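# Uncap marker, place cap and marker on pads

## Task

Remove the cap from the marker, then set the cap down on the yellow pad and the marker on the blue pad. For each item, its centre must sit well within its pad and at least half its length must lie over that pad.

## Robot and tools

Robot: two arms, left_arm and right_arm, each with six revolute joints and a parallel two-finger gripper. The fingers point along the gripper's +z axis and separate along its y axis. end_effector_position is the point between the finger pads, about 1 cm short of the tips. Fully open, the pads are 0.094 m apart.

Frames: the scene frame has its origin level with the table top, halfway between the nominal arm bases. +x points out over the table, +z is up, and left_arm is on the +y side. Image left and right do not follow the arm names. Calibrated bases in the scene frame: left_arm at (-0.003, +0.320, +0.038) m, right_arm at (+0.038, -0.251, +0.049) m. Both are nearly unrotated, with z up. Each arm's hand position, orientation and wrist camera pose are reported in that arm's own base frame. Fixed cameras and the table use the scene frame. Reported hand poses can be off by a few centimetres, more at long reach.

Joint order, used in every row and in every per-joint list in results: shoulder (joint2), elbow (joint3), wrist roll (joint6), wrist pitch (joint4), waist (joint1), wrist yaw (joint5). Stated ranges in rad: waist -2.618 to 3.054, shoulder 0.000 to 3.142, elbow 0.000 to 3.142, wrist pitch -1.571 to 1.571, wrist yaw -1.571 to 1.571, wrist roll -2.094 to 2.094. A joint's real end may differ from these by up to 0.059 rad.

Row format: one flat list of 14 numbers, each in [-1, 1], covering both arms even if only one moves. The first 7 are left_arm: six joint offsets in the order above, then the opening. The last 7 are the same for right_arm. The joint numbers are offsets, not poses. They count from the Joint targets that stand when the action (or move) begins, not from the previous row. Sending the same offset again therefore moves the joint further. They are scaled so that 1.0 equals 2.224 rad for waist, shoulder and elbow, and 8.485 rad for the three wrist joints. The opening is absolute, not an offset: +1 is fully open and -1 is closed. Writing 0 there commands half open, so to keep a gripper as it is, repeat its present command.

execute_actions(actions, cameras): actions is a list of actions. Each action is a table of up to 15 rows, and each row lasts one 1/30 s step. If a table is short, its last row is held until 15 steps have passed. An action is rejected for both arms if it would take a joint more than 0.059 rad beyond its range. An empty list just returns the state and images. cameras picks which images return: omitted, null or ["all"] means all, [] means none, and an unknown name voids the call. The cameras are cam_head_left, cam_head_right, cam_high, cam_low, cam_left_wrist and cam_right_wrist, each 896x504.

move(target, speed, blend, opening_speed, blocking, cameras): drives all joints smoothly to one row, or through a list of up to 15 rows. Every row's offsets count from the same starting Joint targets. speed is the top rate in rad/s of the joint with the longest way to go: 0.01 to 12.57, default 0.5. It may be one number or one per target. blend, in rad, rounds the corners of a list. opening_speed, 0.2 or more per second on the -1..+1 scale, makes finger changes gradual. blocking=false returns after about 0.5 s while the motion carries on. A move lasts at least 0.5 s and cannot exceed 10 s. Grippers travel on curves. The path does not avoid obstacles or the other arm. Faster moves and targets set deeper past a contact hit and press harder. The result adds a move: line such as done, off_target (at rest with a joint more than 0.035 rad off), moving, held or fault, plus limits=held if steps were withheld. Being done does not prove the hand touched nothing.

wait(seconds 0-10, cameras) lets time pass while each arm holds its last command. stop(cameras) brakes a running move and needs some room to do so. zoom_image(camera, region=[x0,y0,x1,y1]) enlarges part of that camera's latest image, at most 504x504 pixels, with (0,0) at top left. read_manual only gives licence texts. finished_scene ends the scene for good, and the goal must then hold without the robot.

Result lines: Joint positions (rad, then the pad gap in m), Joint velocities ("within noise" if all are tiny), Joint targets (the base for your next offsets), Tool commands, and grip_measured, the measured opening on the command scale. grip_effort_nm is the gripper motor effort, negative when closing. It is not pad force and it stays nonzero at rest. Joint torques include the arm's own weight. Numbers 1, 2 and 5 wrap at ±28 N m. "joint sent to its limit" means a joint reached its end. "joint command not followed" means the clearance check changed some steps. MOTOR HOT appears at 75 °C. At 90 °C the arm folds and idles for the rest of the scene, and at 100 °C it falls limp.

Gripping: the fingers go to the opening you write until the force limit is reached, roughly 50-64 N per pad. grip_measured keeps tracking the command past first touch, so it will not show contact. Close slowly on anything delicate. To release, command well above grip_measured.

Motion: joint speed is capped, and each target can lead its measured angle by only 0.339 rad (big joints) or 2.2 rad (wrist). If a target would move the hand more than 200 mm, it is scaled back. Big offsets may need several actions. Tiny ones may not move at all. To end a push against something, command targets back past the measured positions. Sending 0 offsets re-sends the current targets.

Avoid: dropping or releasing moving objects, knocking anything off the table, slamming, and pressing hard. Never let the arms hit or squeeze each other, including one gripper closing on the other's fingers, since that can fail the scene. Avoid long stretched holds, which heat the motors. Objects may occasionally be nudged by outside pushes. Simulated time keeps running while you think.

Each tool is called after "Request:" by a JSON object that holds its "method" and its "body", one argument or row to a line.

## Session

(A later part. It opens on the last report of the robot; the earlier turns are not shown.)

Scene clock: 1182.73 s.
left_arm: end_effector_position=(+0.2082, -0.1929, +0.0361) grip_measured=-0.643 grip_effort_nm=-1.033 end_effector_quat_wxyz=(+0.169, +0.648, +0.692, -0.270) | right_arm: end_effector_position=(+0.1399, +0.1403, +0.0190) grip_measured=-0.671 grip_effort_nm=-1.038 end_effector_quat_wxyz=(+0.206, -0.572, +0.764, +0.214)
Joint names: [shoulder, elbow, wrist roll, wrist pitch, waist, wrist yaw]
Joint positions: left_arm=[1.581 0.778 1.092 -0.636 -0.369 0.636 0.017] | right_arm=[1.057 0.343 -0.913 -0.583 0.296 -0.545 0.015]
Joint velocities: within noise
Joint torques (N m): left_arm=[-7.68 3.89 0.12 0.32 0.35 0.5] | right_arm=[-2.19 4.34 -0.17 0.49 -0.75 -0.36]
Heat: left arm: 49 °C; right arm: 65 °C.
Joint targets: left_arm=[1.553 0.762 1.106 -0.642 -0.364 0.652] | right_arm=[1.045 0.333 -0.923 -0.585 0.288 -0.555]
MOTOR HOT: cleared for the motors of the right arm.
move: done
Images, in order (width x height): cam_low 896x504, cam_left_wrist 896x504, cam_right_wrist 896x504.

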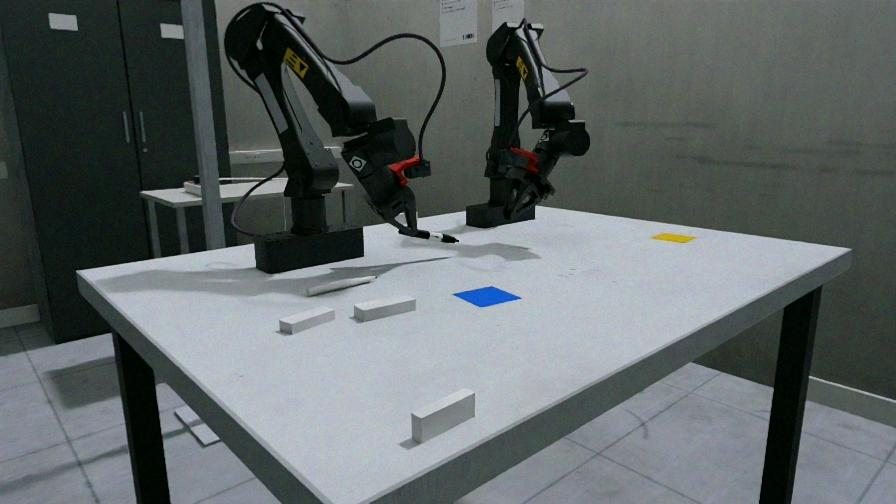

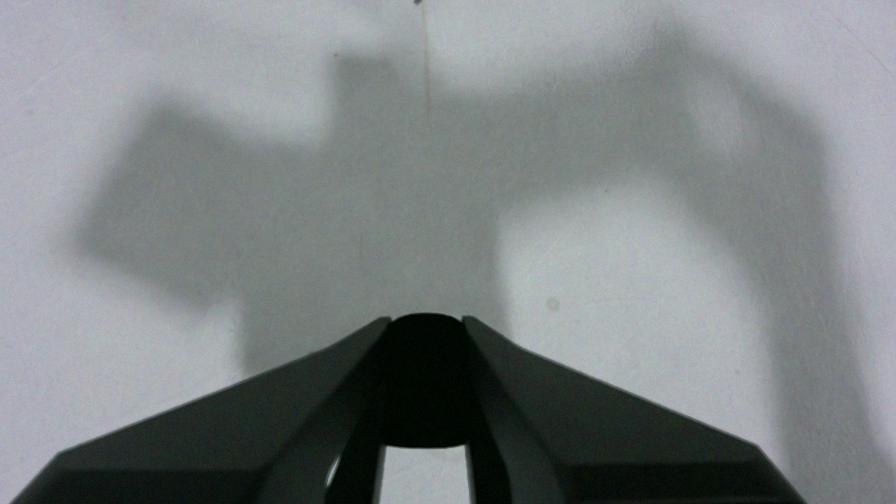

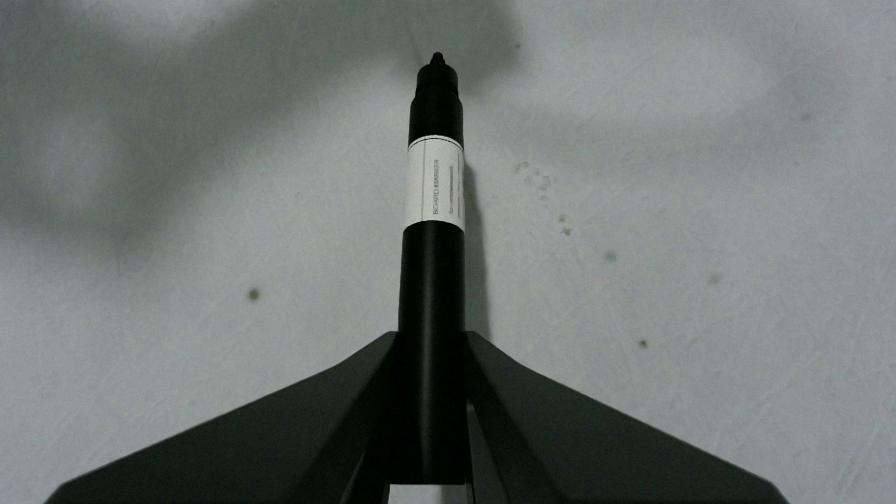

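Request:
{"method": "move", "body": {
  "target": [
    [0.0439, 0.071, -0.0391, 0.0220, 0.0905, -0.0231, -0.95, 0.02473, 0.07509, 0.02628, 0.03948, -0.01259, 0.01827, -0.97],
    [0.14649, 0.15778, -0.13035, 0.07336, 0.30171, -0.07684, -0.95, 0.17536, 0.05067, 0.10819, 0.10823, -0.02923, 0.06541, -0.97]
  ],
  "speed": 0.7,
  "blend": 0.15
}}

Scene clock: 1259.90 s.
left_arm: end_effector_position=(+0.4562, +0.1467, +0.0555) grip_measured=-0.643 grip_effort_nm=-1.028 end_effector_quat_wxyz=(+0.357, -0.138, +0.922, +0.056) | right_arm: end_effector_position=(+0.3560, +0.0857, +0.0595) grip_measured=-0.671 grip_effort_nm=-1.043 end_effector_quat_wxyz=(+0.435, -0.109, +0.892, +0.052)
Joint names: [shoulder, elbow, wrist roll, wrist pitch, waist, wrist yaw]
Joint positions: left_arm=[1.866 1.076 0.012 -0.042 0.31 0.004 0.017] | right_arm=[1.425 0.46 -0.009 0.301 0.23 -0.008 0.015]
Joint velocities: within noise
Joint torques (N m): left_arm=[-7.88 9.94 -0.14 1.66 -0.23 -0.06] | right_arm=[-3.43 3.97 0.03 1.63 -0.57 0.05]
Heat: left arm: 41 °C; right arm: 50 °C.
Joint targets: left_arm=[1.879 1.113 0.000 -0.019 0.307 0.000] | right_arm=[1.435 0.446 -0.005 0.333 0.223 0.000]
move: off_target (left_arm); left_arm: the elbow is farthest, 0.037 rad from its target

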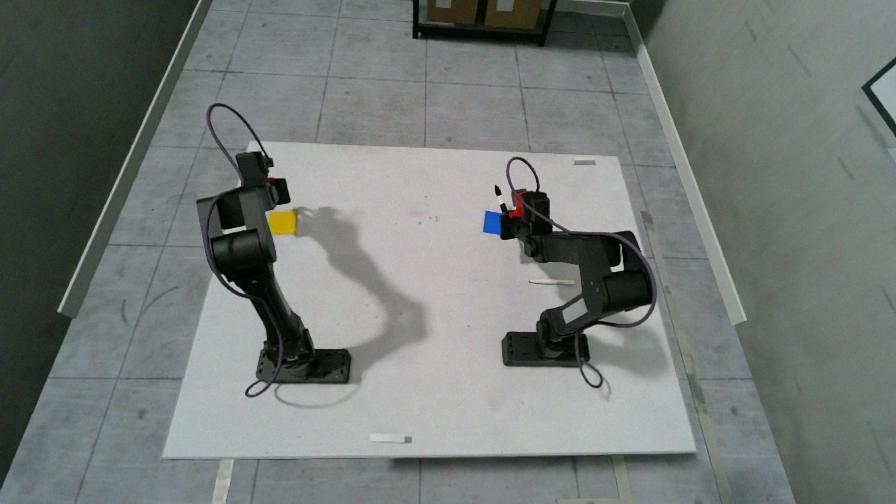

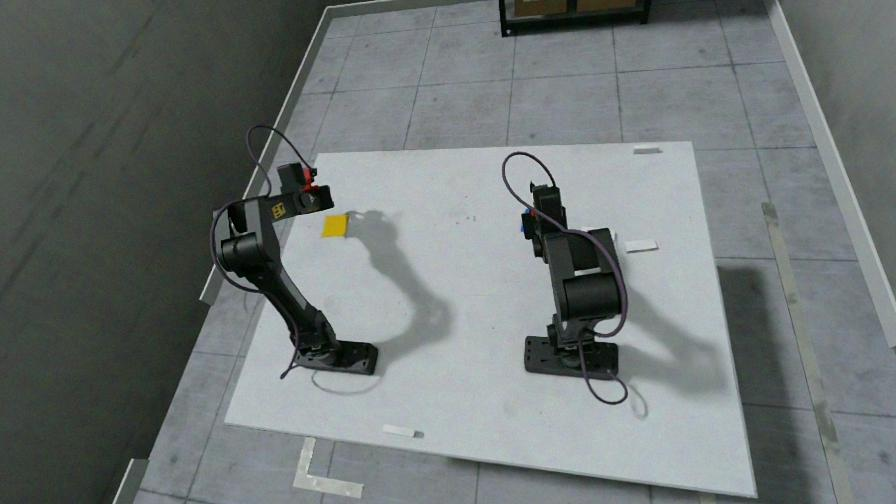

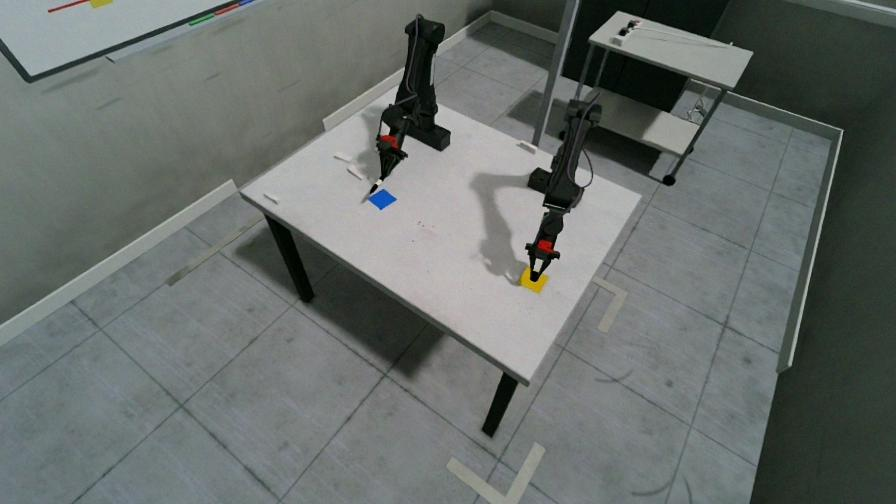

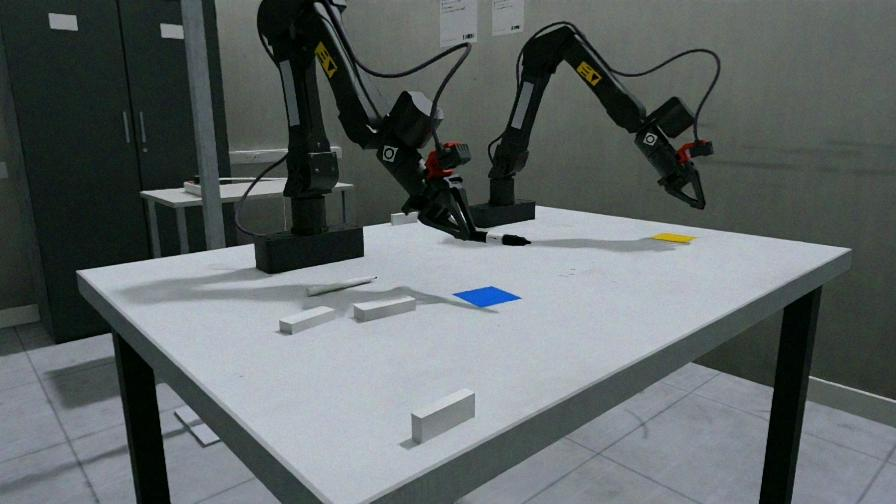

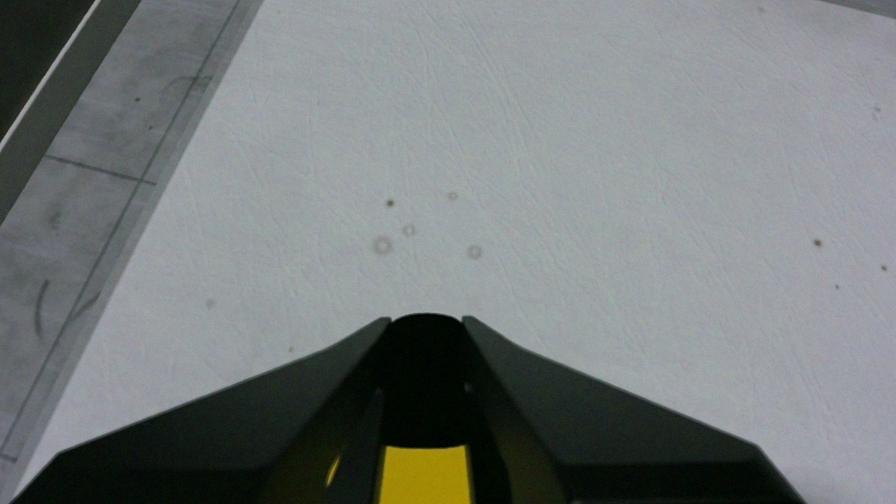

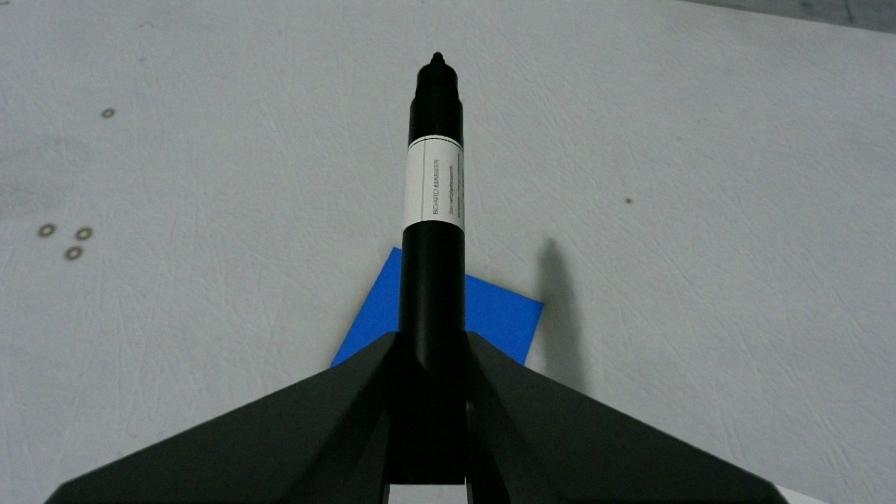

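Request:
{"method": "zoom_image", "body": {
  "camera": "cam_head_left",
  "region": [230, 170, 330, 250]
}}

Request:
{"method": "zoom_image", "body": {
  "camera": "cam_head_right",
  "region": [290, 170, 390, 250]
}}

Scaled by 5.040.

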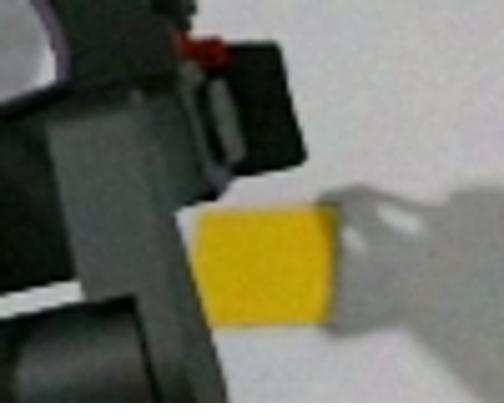

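Scaled by 5.040.

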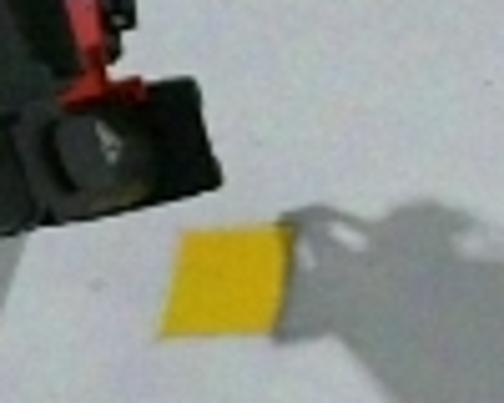

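Request:
{"method": "move", "body": {
  "target": [-0.01304, -0.13534, -0.00118, 0.03265, 0.01664, -0.0005, -0.95, 0.15198, -0.05755, 0.00106, 0.05598, -0.00045, 0.00094, -0.97],
  "speed": 0.4
}}

Scene clock: 1311.97 s.
left_arm: end_effector_position=(+0.4188, +0.1483, +0.0105) grip_measured=-0.643 grip_effort_nm=-1.028 end_effector_quat_wxyz=(+0.367, -0.155, +0.915, +0.063) | right_arm: end_effector_position=(+0.3499, +0.0826, -0.0081) grip_measured=-0.671 grip_effort_nm=-1.038 end_effector_quat_wxyz=(+0.439, -0.103, +0.891, +0.050)
Joint names: [shoulder, elbow, wrist roll, wrist pitch, waist, wrist yaw]
Joint positions: left_arm=[1.866 0.825 0.002 0.235 0.338 0 0.017] | right_arm=[1.76 0.326 0 0.779 0.23 0.002 0.015]
Joint velocities: within noise
Joint torques (N m): left_arm=[-9.33 4.21 -0.13 1.68 0.61 -0.09] | right_arm=[-4.11 2.54 0.03 1.62 -0.7 0.02]
Heat: left arm: 40 °C; right arm: 52 °C.
Joint targets: left_arm=[1.850 0.812 -0.010 0.258 0.344 -0.004] | right_arm=[1.774 0.318 0.004 0.809 0.222 0.008]
move: done

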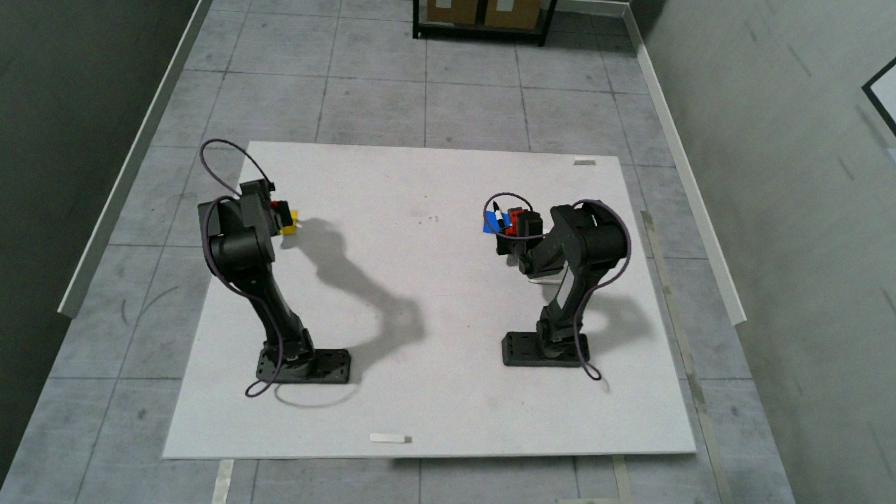

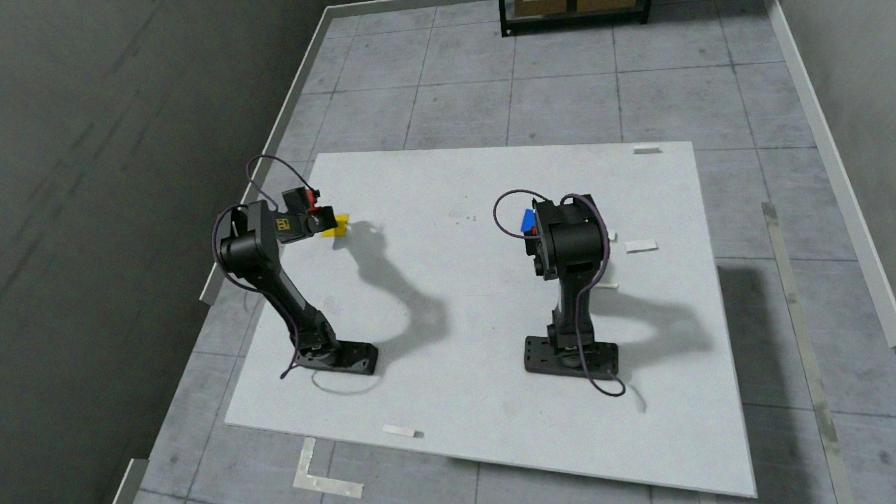

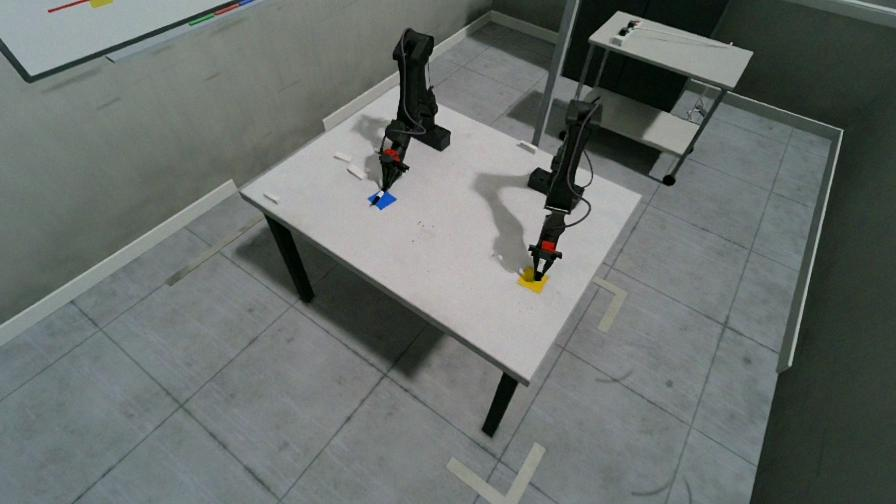

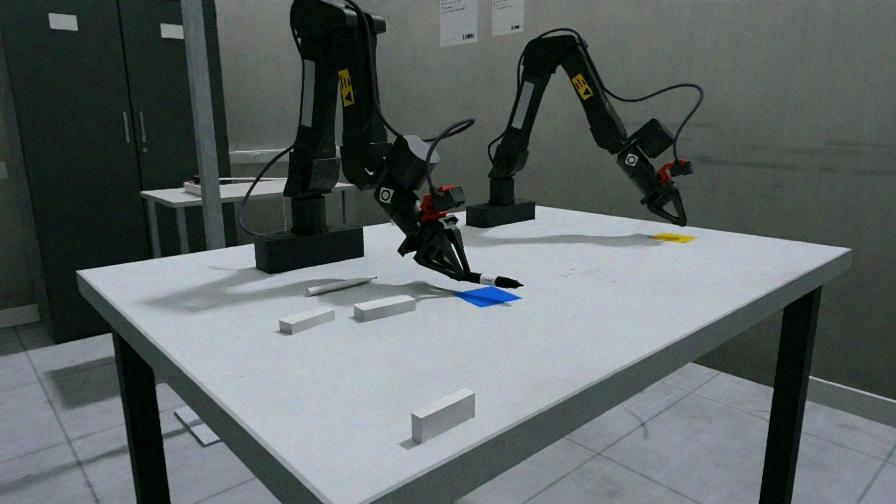

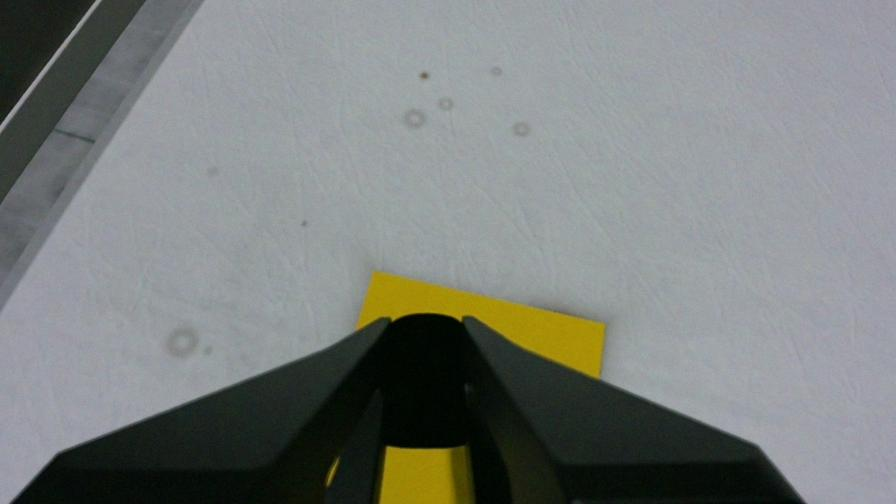

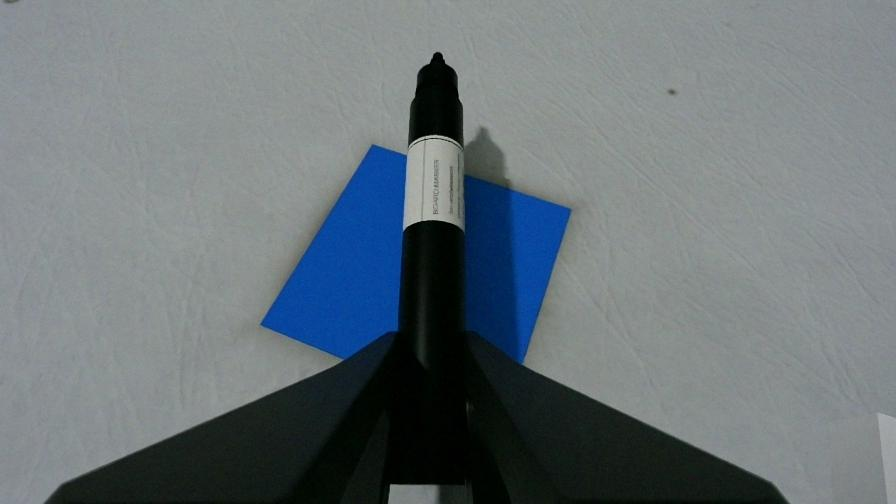

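Request:
{"method": "move", "body": {
  "target": [0.0306, -0.0266, 0, 0.0146, -0.0096, 0, -0.95, 0.0463, 0.0008, 0, 0.012, 0.001, 0, -0.97],
  "speed": 0.25
}}

Scene clock: 1394.60 s.
left_arm: end_effector_position=(+0.4155, +0.1428, -0.0060) grip_measured=-0.643 grip_effort_nm=-1.028 end_effector_quat_wxyz=(+0.378, -0.150, +0.911, +0.063) | right_arm: end_effector_position=(+0.3519, +0.0829, -0.0223) grip_measured=-0.671 grip_effort_nm=-1.048 end_effector_quat_wxyz=(+0.440, -0.102, +0.891, +0.050)
Joint names: [shoulder, elbow, wrist roll, wrist pitch, waist, wrist yaw]
Joint positions: left_arm=[1.908 0.765 0.002 0.359 0.329 0 0.017] | right_arm=[1.861 0.326 0 0.882 0.23 0.002 0.015]
Joint velocities: within noise
Joint torques (N m): left_arm=[-7.3 3.74 -0.13 1.7 -0.62 -0.07] | right_arm=[-4.36 2.3 0.03 1.6 -0.5 0.03]
Heat: left arm: 42 °C; right arm: 48 °C.
Joint targets: left_arm=[1.918 0.753 -0.010 0.382 0.323 -0.004] | right_arm=[1.876 0.320 0.004 0.911 0.224 0.008]
move: done

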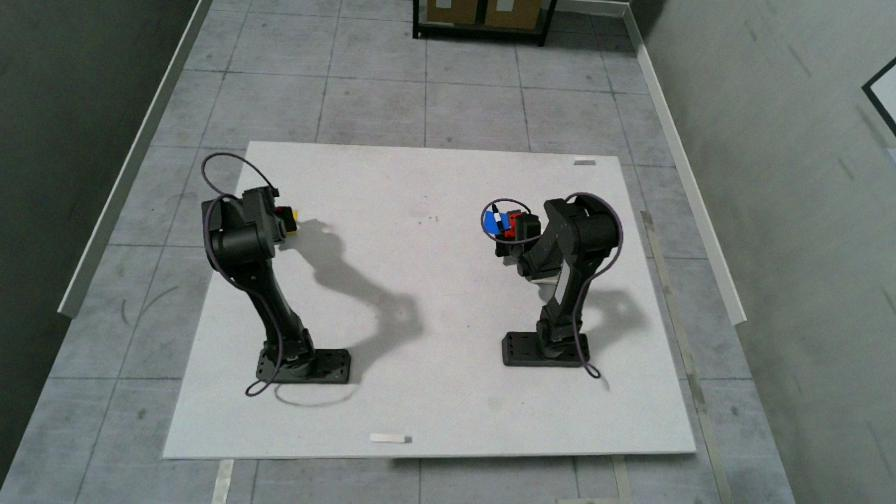

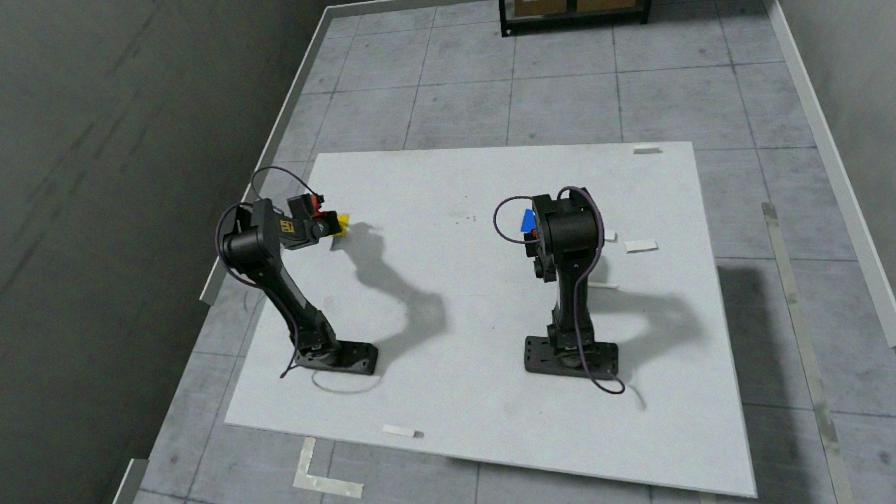

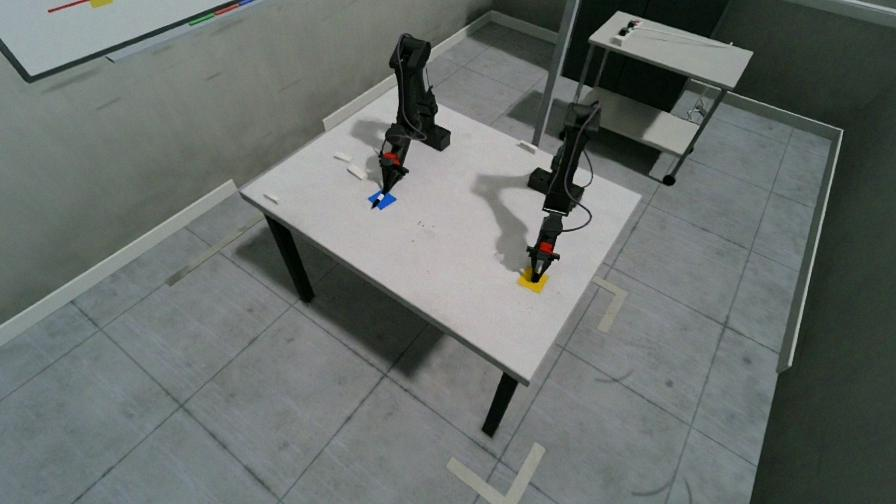

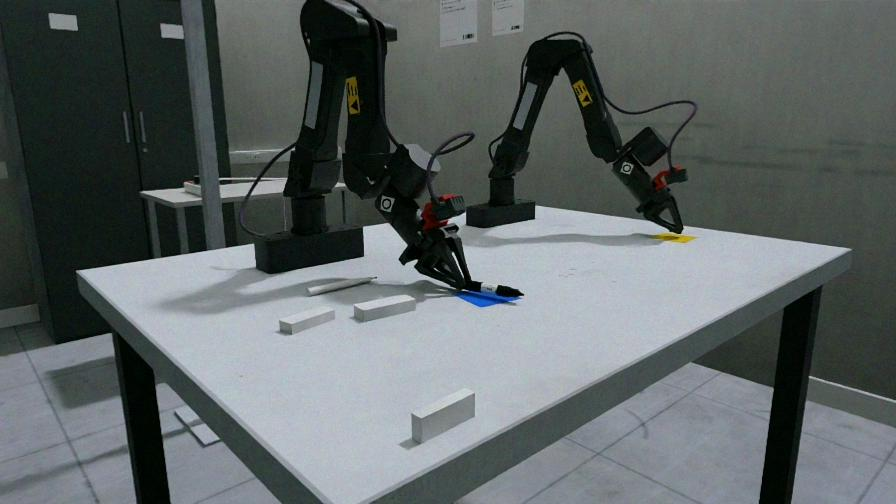

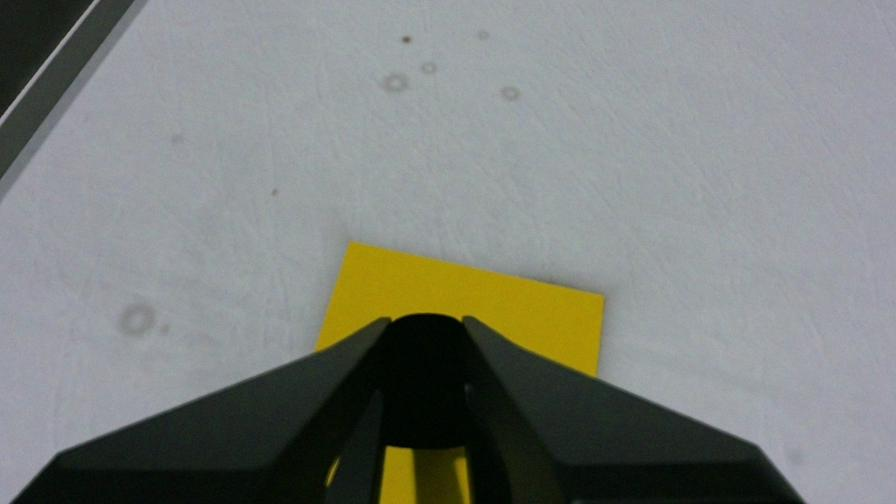

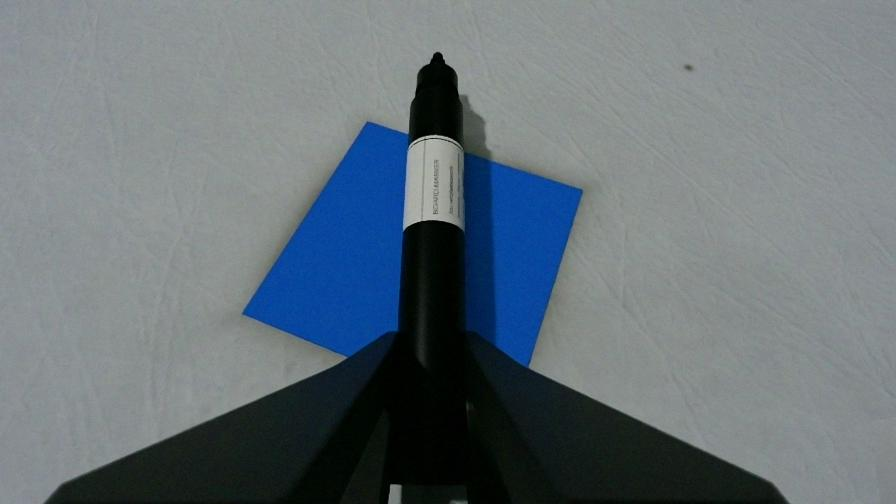

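Request:
{"method": "move", "body": {
  "target": [0.0166, -0.0144, 0, 0.0079, -0.0054, 0, -0.95, 0.0236, 0.0004, 0, 0.0059, 0.0007, 0, -0.97],
  "speed": 0.1
}}

Scene clock: 1407.20 s.
left_arm: end_effector_position=(+0.4149, +0.1376, -0.0155) grip_measured=-0.643 grip_effort_nm=-1.028 end_effector_quat_wxyz=(+0.384, -0.145, +0.910, +0.062) | right_arm: end_effector_position=(+0.3539, +0.0834, -0.0270) grip_measured=-0.671 grip_effort_nm=-1.043 end_effector_quat_wxyz=(+0.445, -0.102, +0.888, +0.050)
Joint names: [shoulder, elbow, wrist roll, wrist pitch, waist, wrist yaw]
Joint positions: left_arm=[1.939 0.736 0.002 0.431 0.318 0 0.017] | right_arm=[1.91 0.326 0 0.942 0.23 0.002 0.015]
Joint velocities: within noise
Joint torques (N m): left_arm=[-6.78 3.17 -0.15 1.68 -0.72 -0.09] | right_arm=[-4.33 2.11 0.06 1.5 -0.39 0.04]
Heat: left arm: 39 °C; right arm: 49 °C.
Joint targets: left_arm=[1.955 0.721 -0.010 0.449 0.311 -0.004] | right_arm=[1.929 0.321 0.004 0.961 0.226 0.008]
move: done

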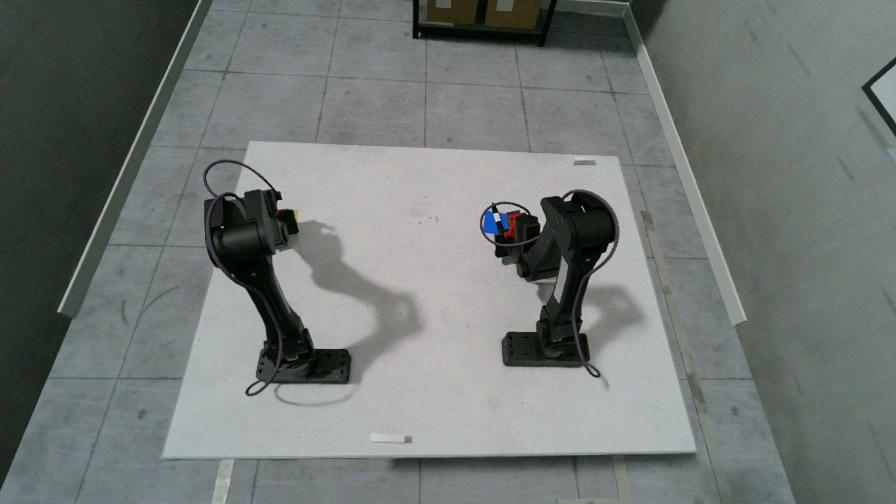

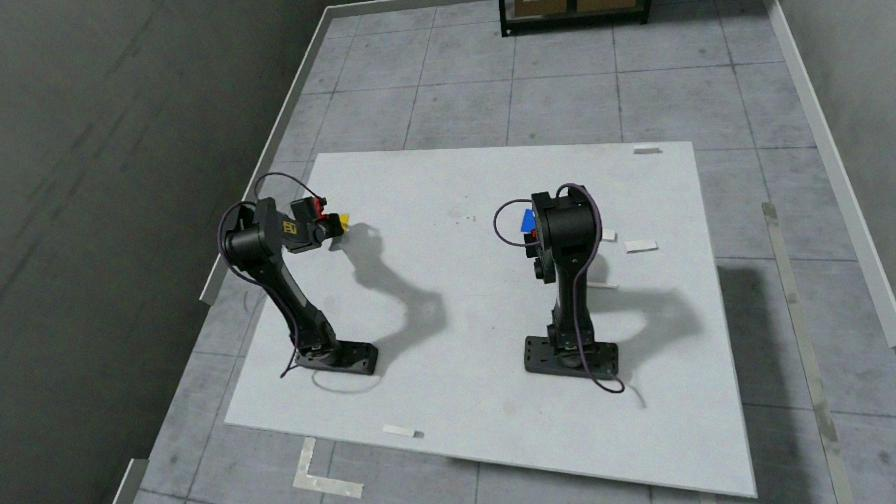

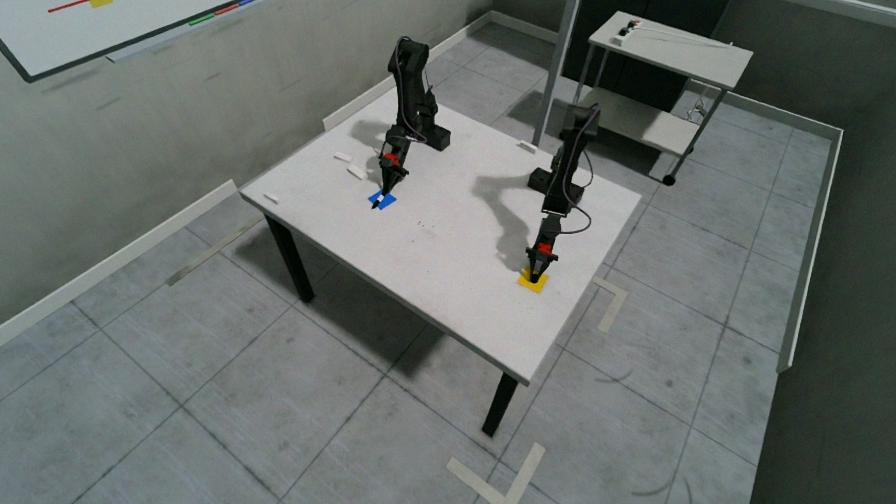

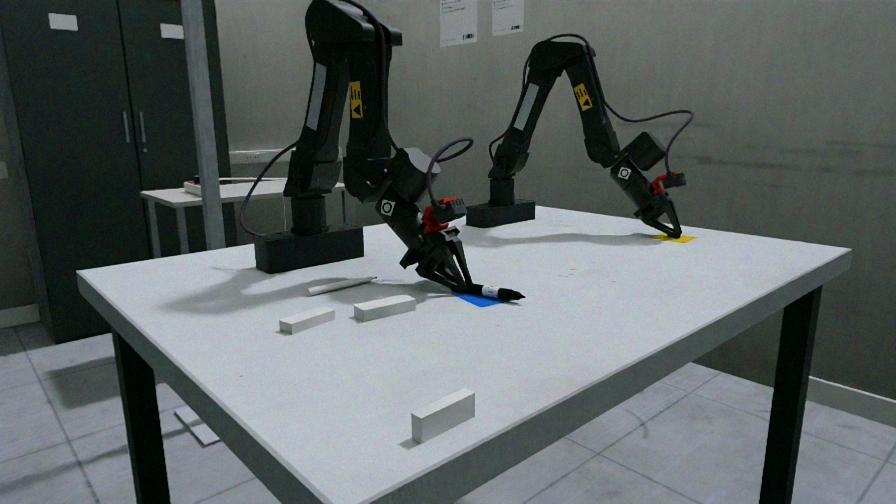

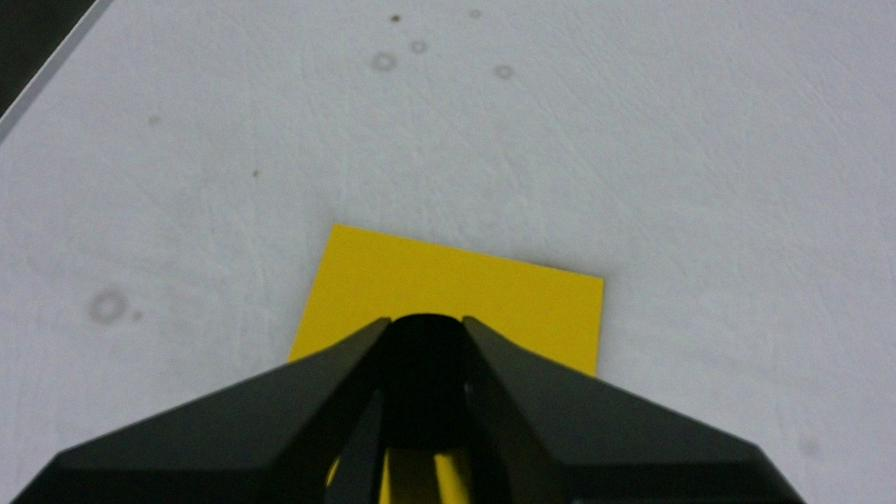

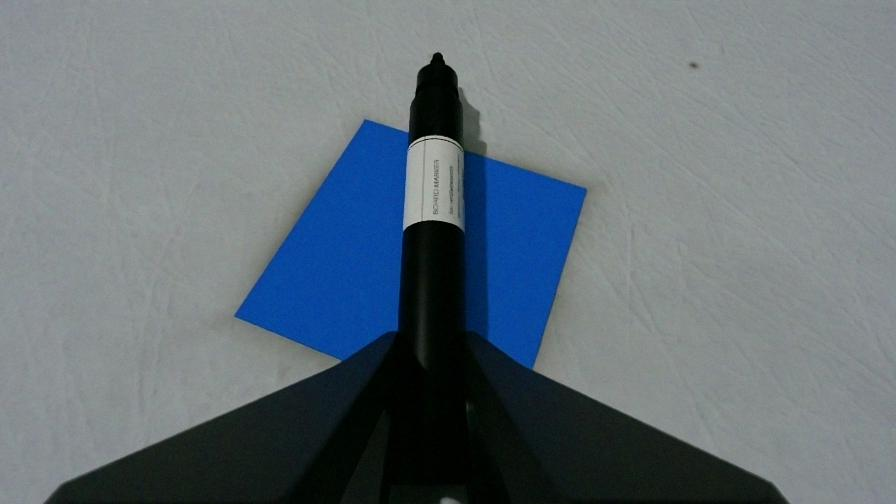

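Request:
{"method": "move", "body": {
  "target": [0.0045, 0, 0, 0, -0.0009, 0, -0.95, 0.0045, 0, 0, 0, 0.0007, 0, -0.97],
  "speed": 0.03
}}

Scene clock: 1419.23 s.
left_arm: end_effector_position=(+0.4160, +0.1380, -0.0160) grip_measured=-0.643 grip_effort_nm=-1.033 end_effector_quat_wxyz=(+0.386, -0.145, +0.909, +0.062) | right_arm: end_effector_position=(+0.3545, +0.0836, -0.0272) grip_measured=-0.671 grip_effort_nm=-1.043 end_effector_quat_wxyz=(+0.447, -0.102, +0.887, +0.051)
Joint names: [shoulder, elbow, wrist roll, wrist pitch, waist, wrist yaw]
Joint positions: left_arm=[1.945 0.736 0.002 0.441 0.318 0 0.017] | right_arm=[1.917 0.326 0 0.953 0.23 0.002 0.015]
Joint velocities: within noise
Joint torques (N m): left_arm=[-6.43 3.07 -0.14 1.56 -0.79 -0.07] | right_arm=[-4.01 2.14 0.04 1.39 -0.2 0.03]
Heat: left arm: 39 °C; right arm: 48 °C.
Joint targets: left_arm=[1.965 0.721 -0.010 0.449 0.309 -0.004] | right_arm=[1.939 0.321 0.004 0.961 0.227 0.008]
move: done

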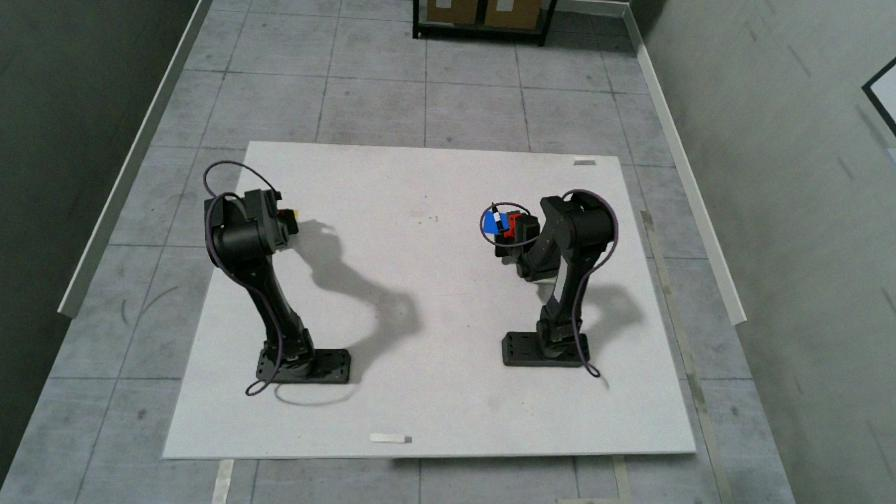

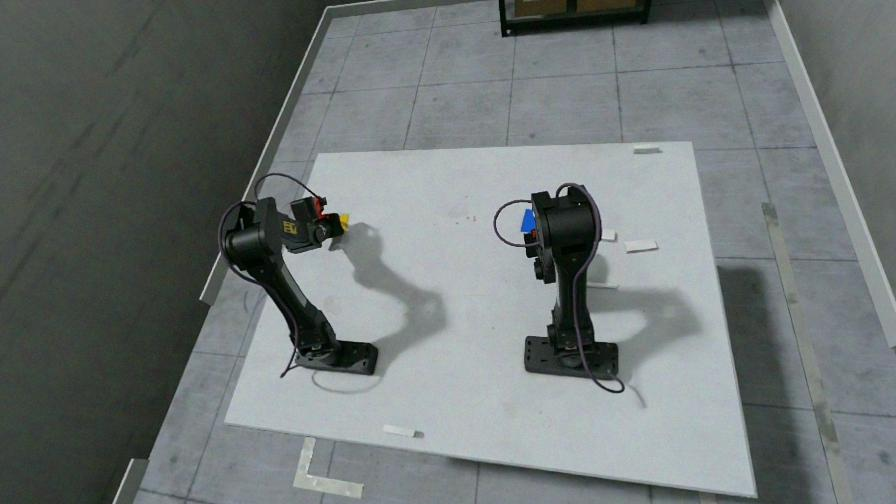

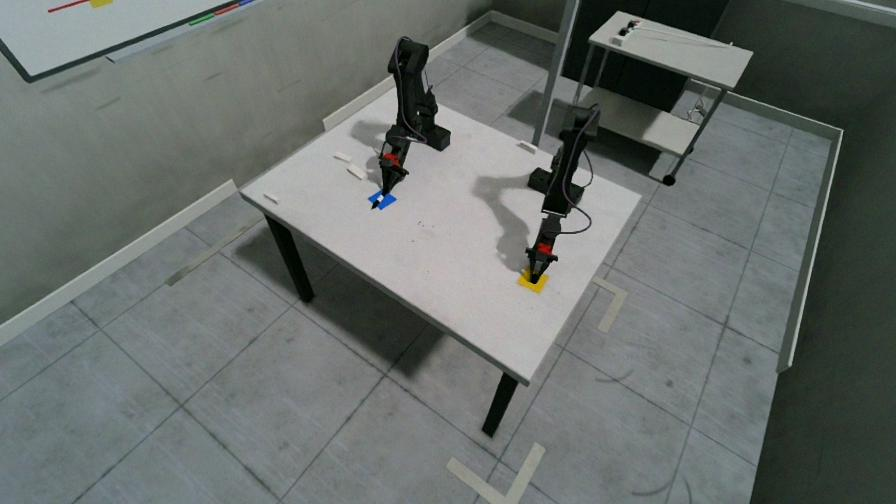

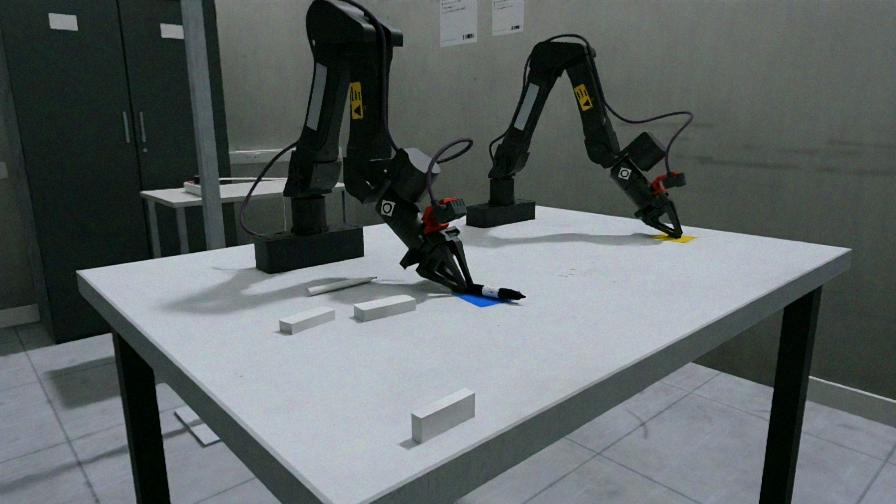

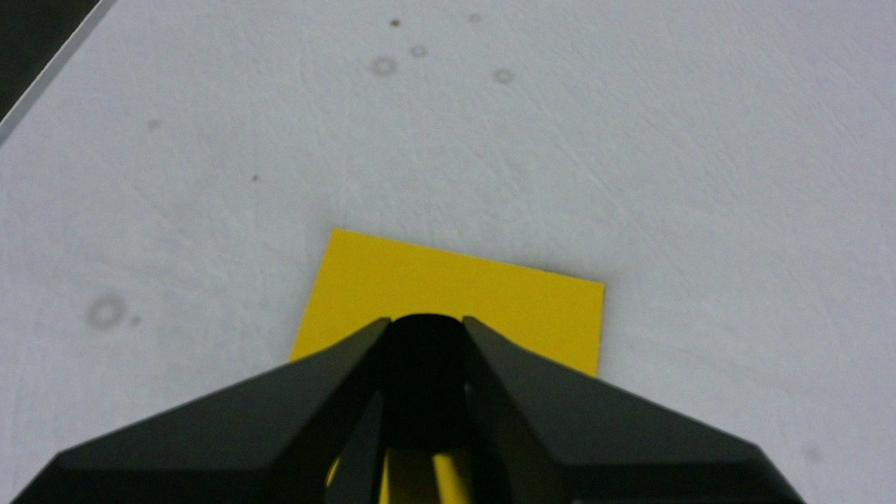

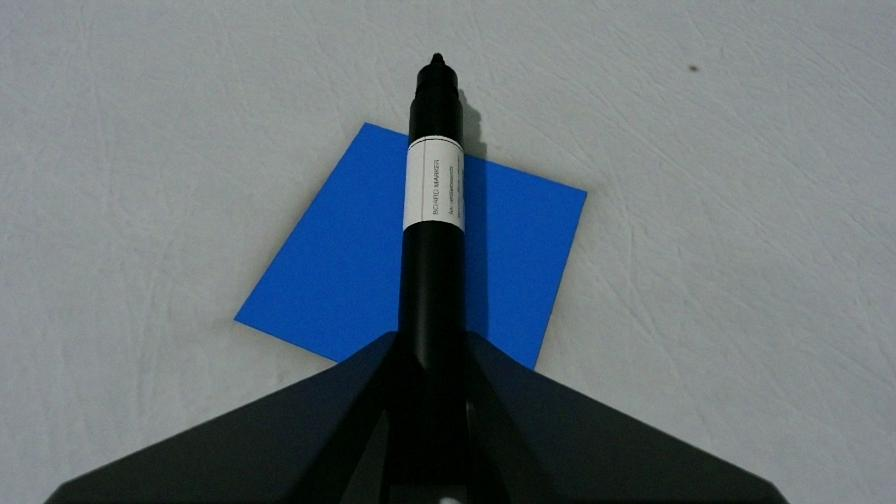

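Request:
{"method": "zoom_image", "body": {
  "camera": "cam_low",
  "region": [380, 220, 560, 330]
}}

Request:
{"method": "zoom_image", "body": {
  "camera": "cam_low",
  "region": [620, 170, 720, 260]
}}

Scaled by 2.800.

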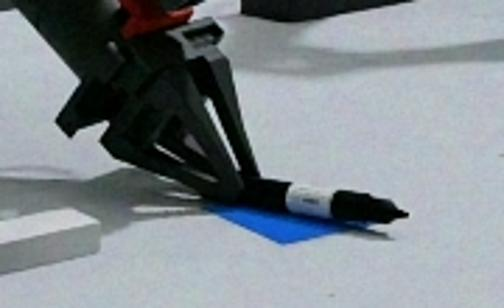

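Scaled by 5.040.

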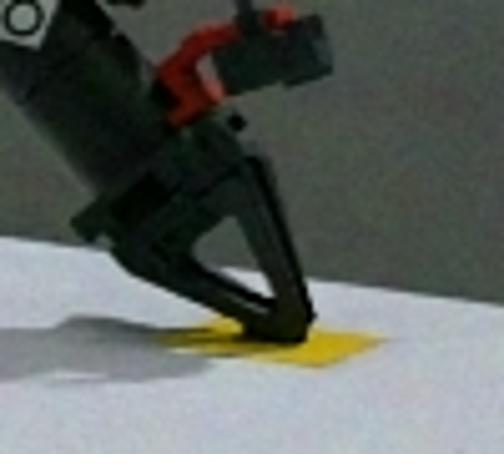

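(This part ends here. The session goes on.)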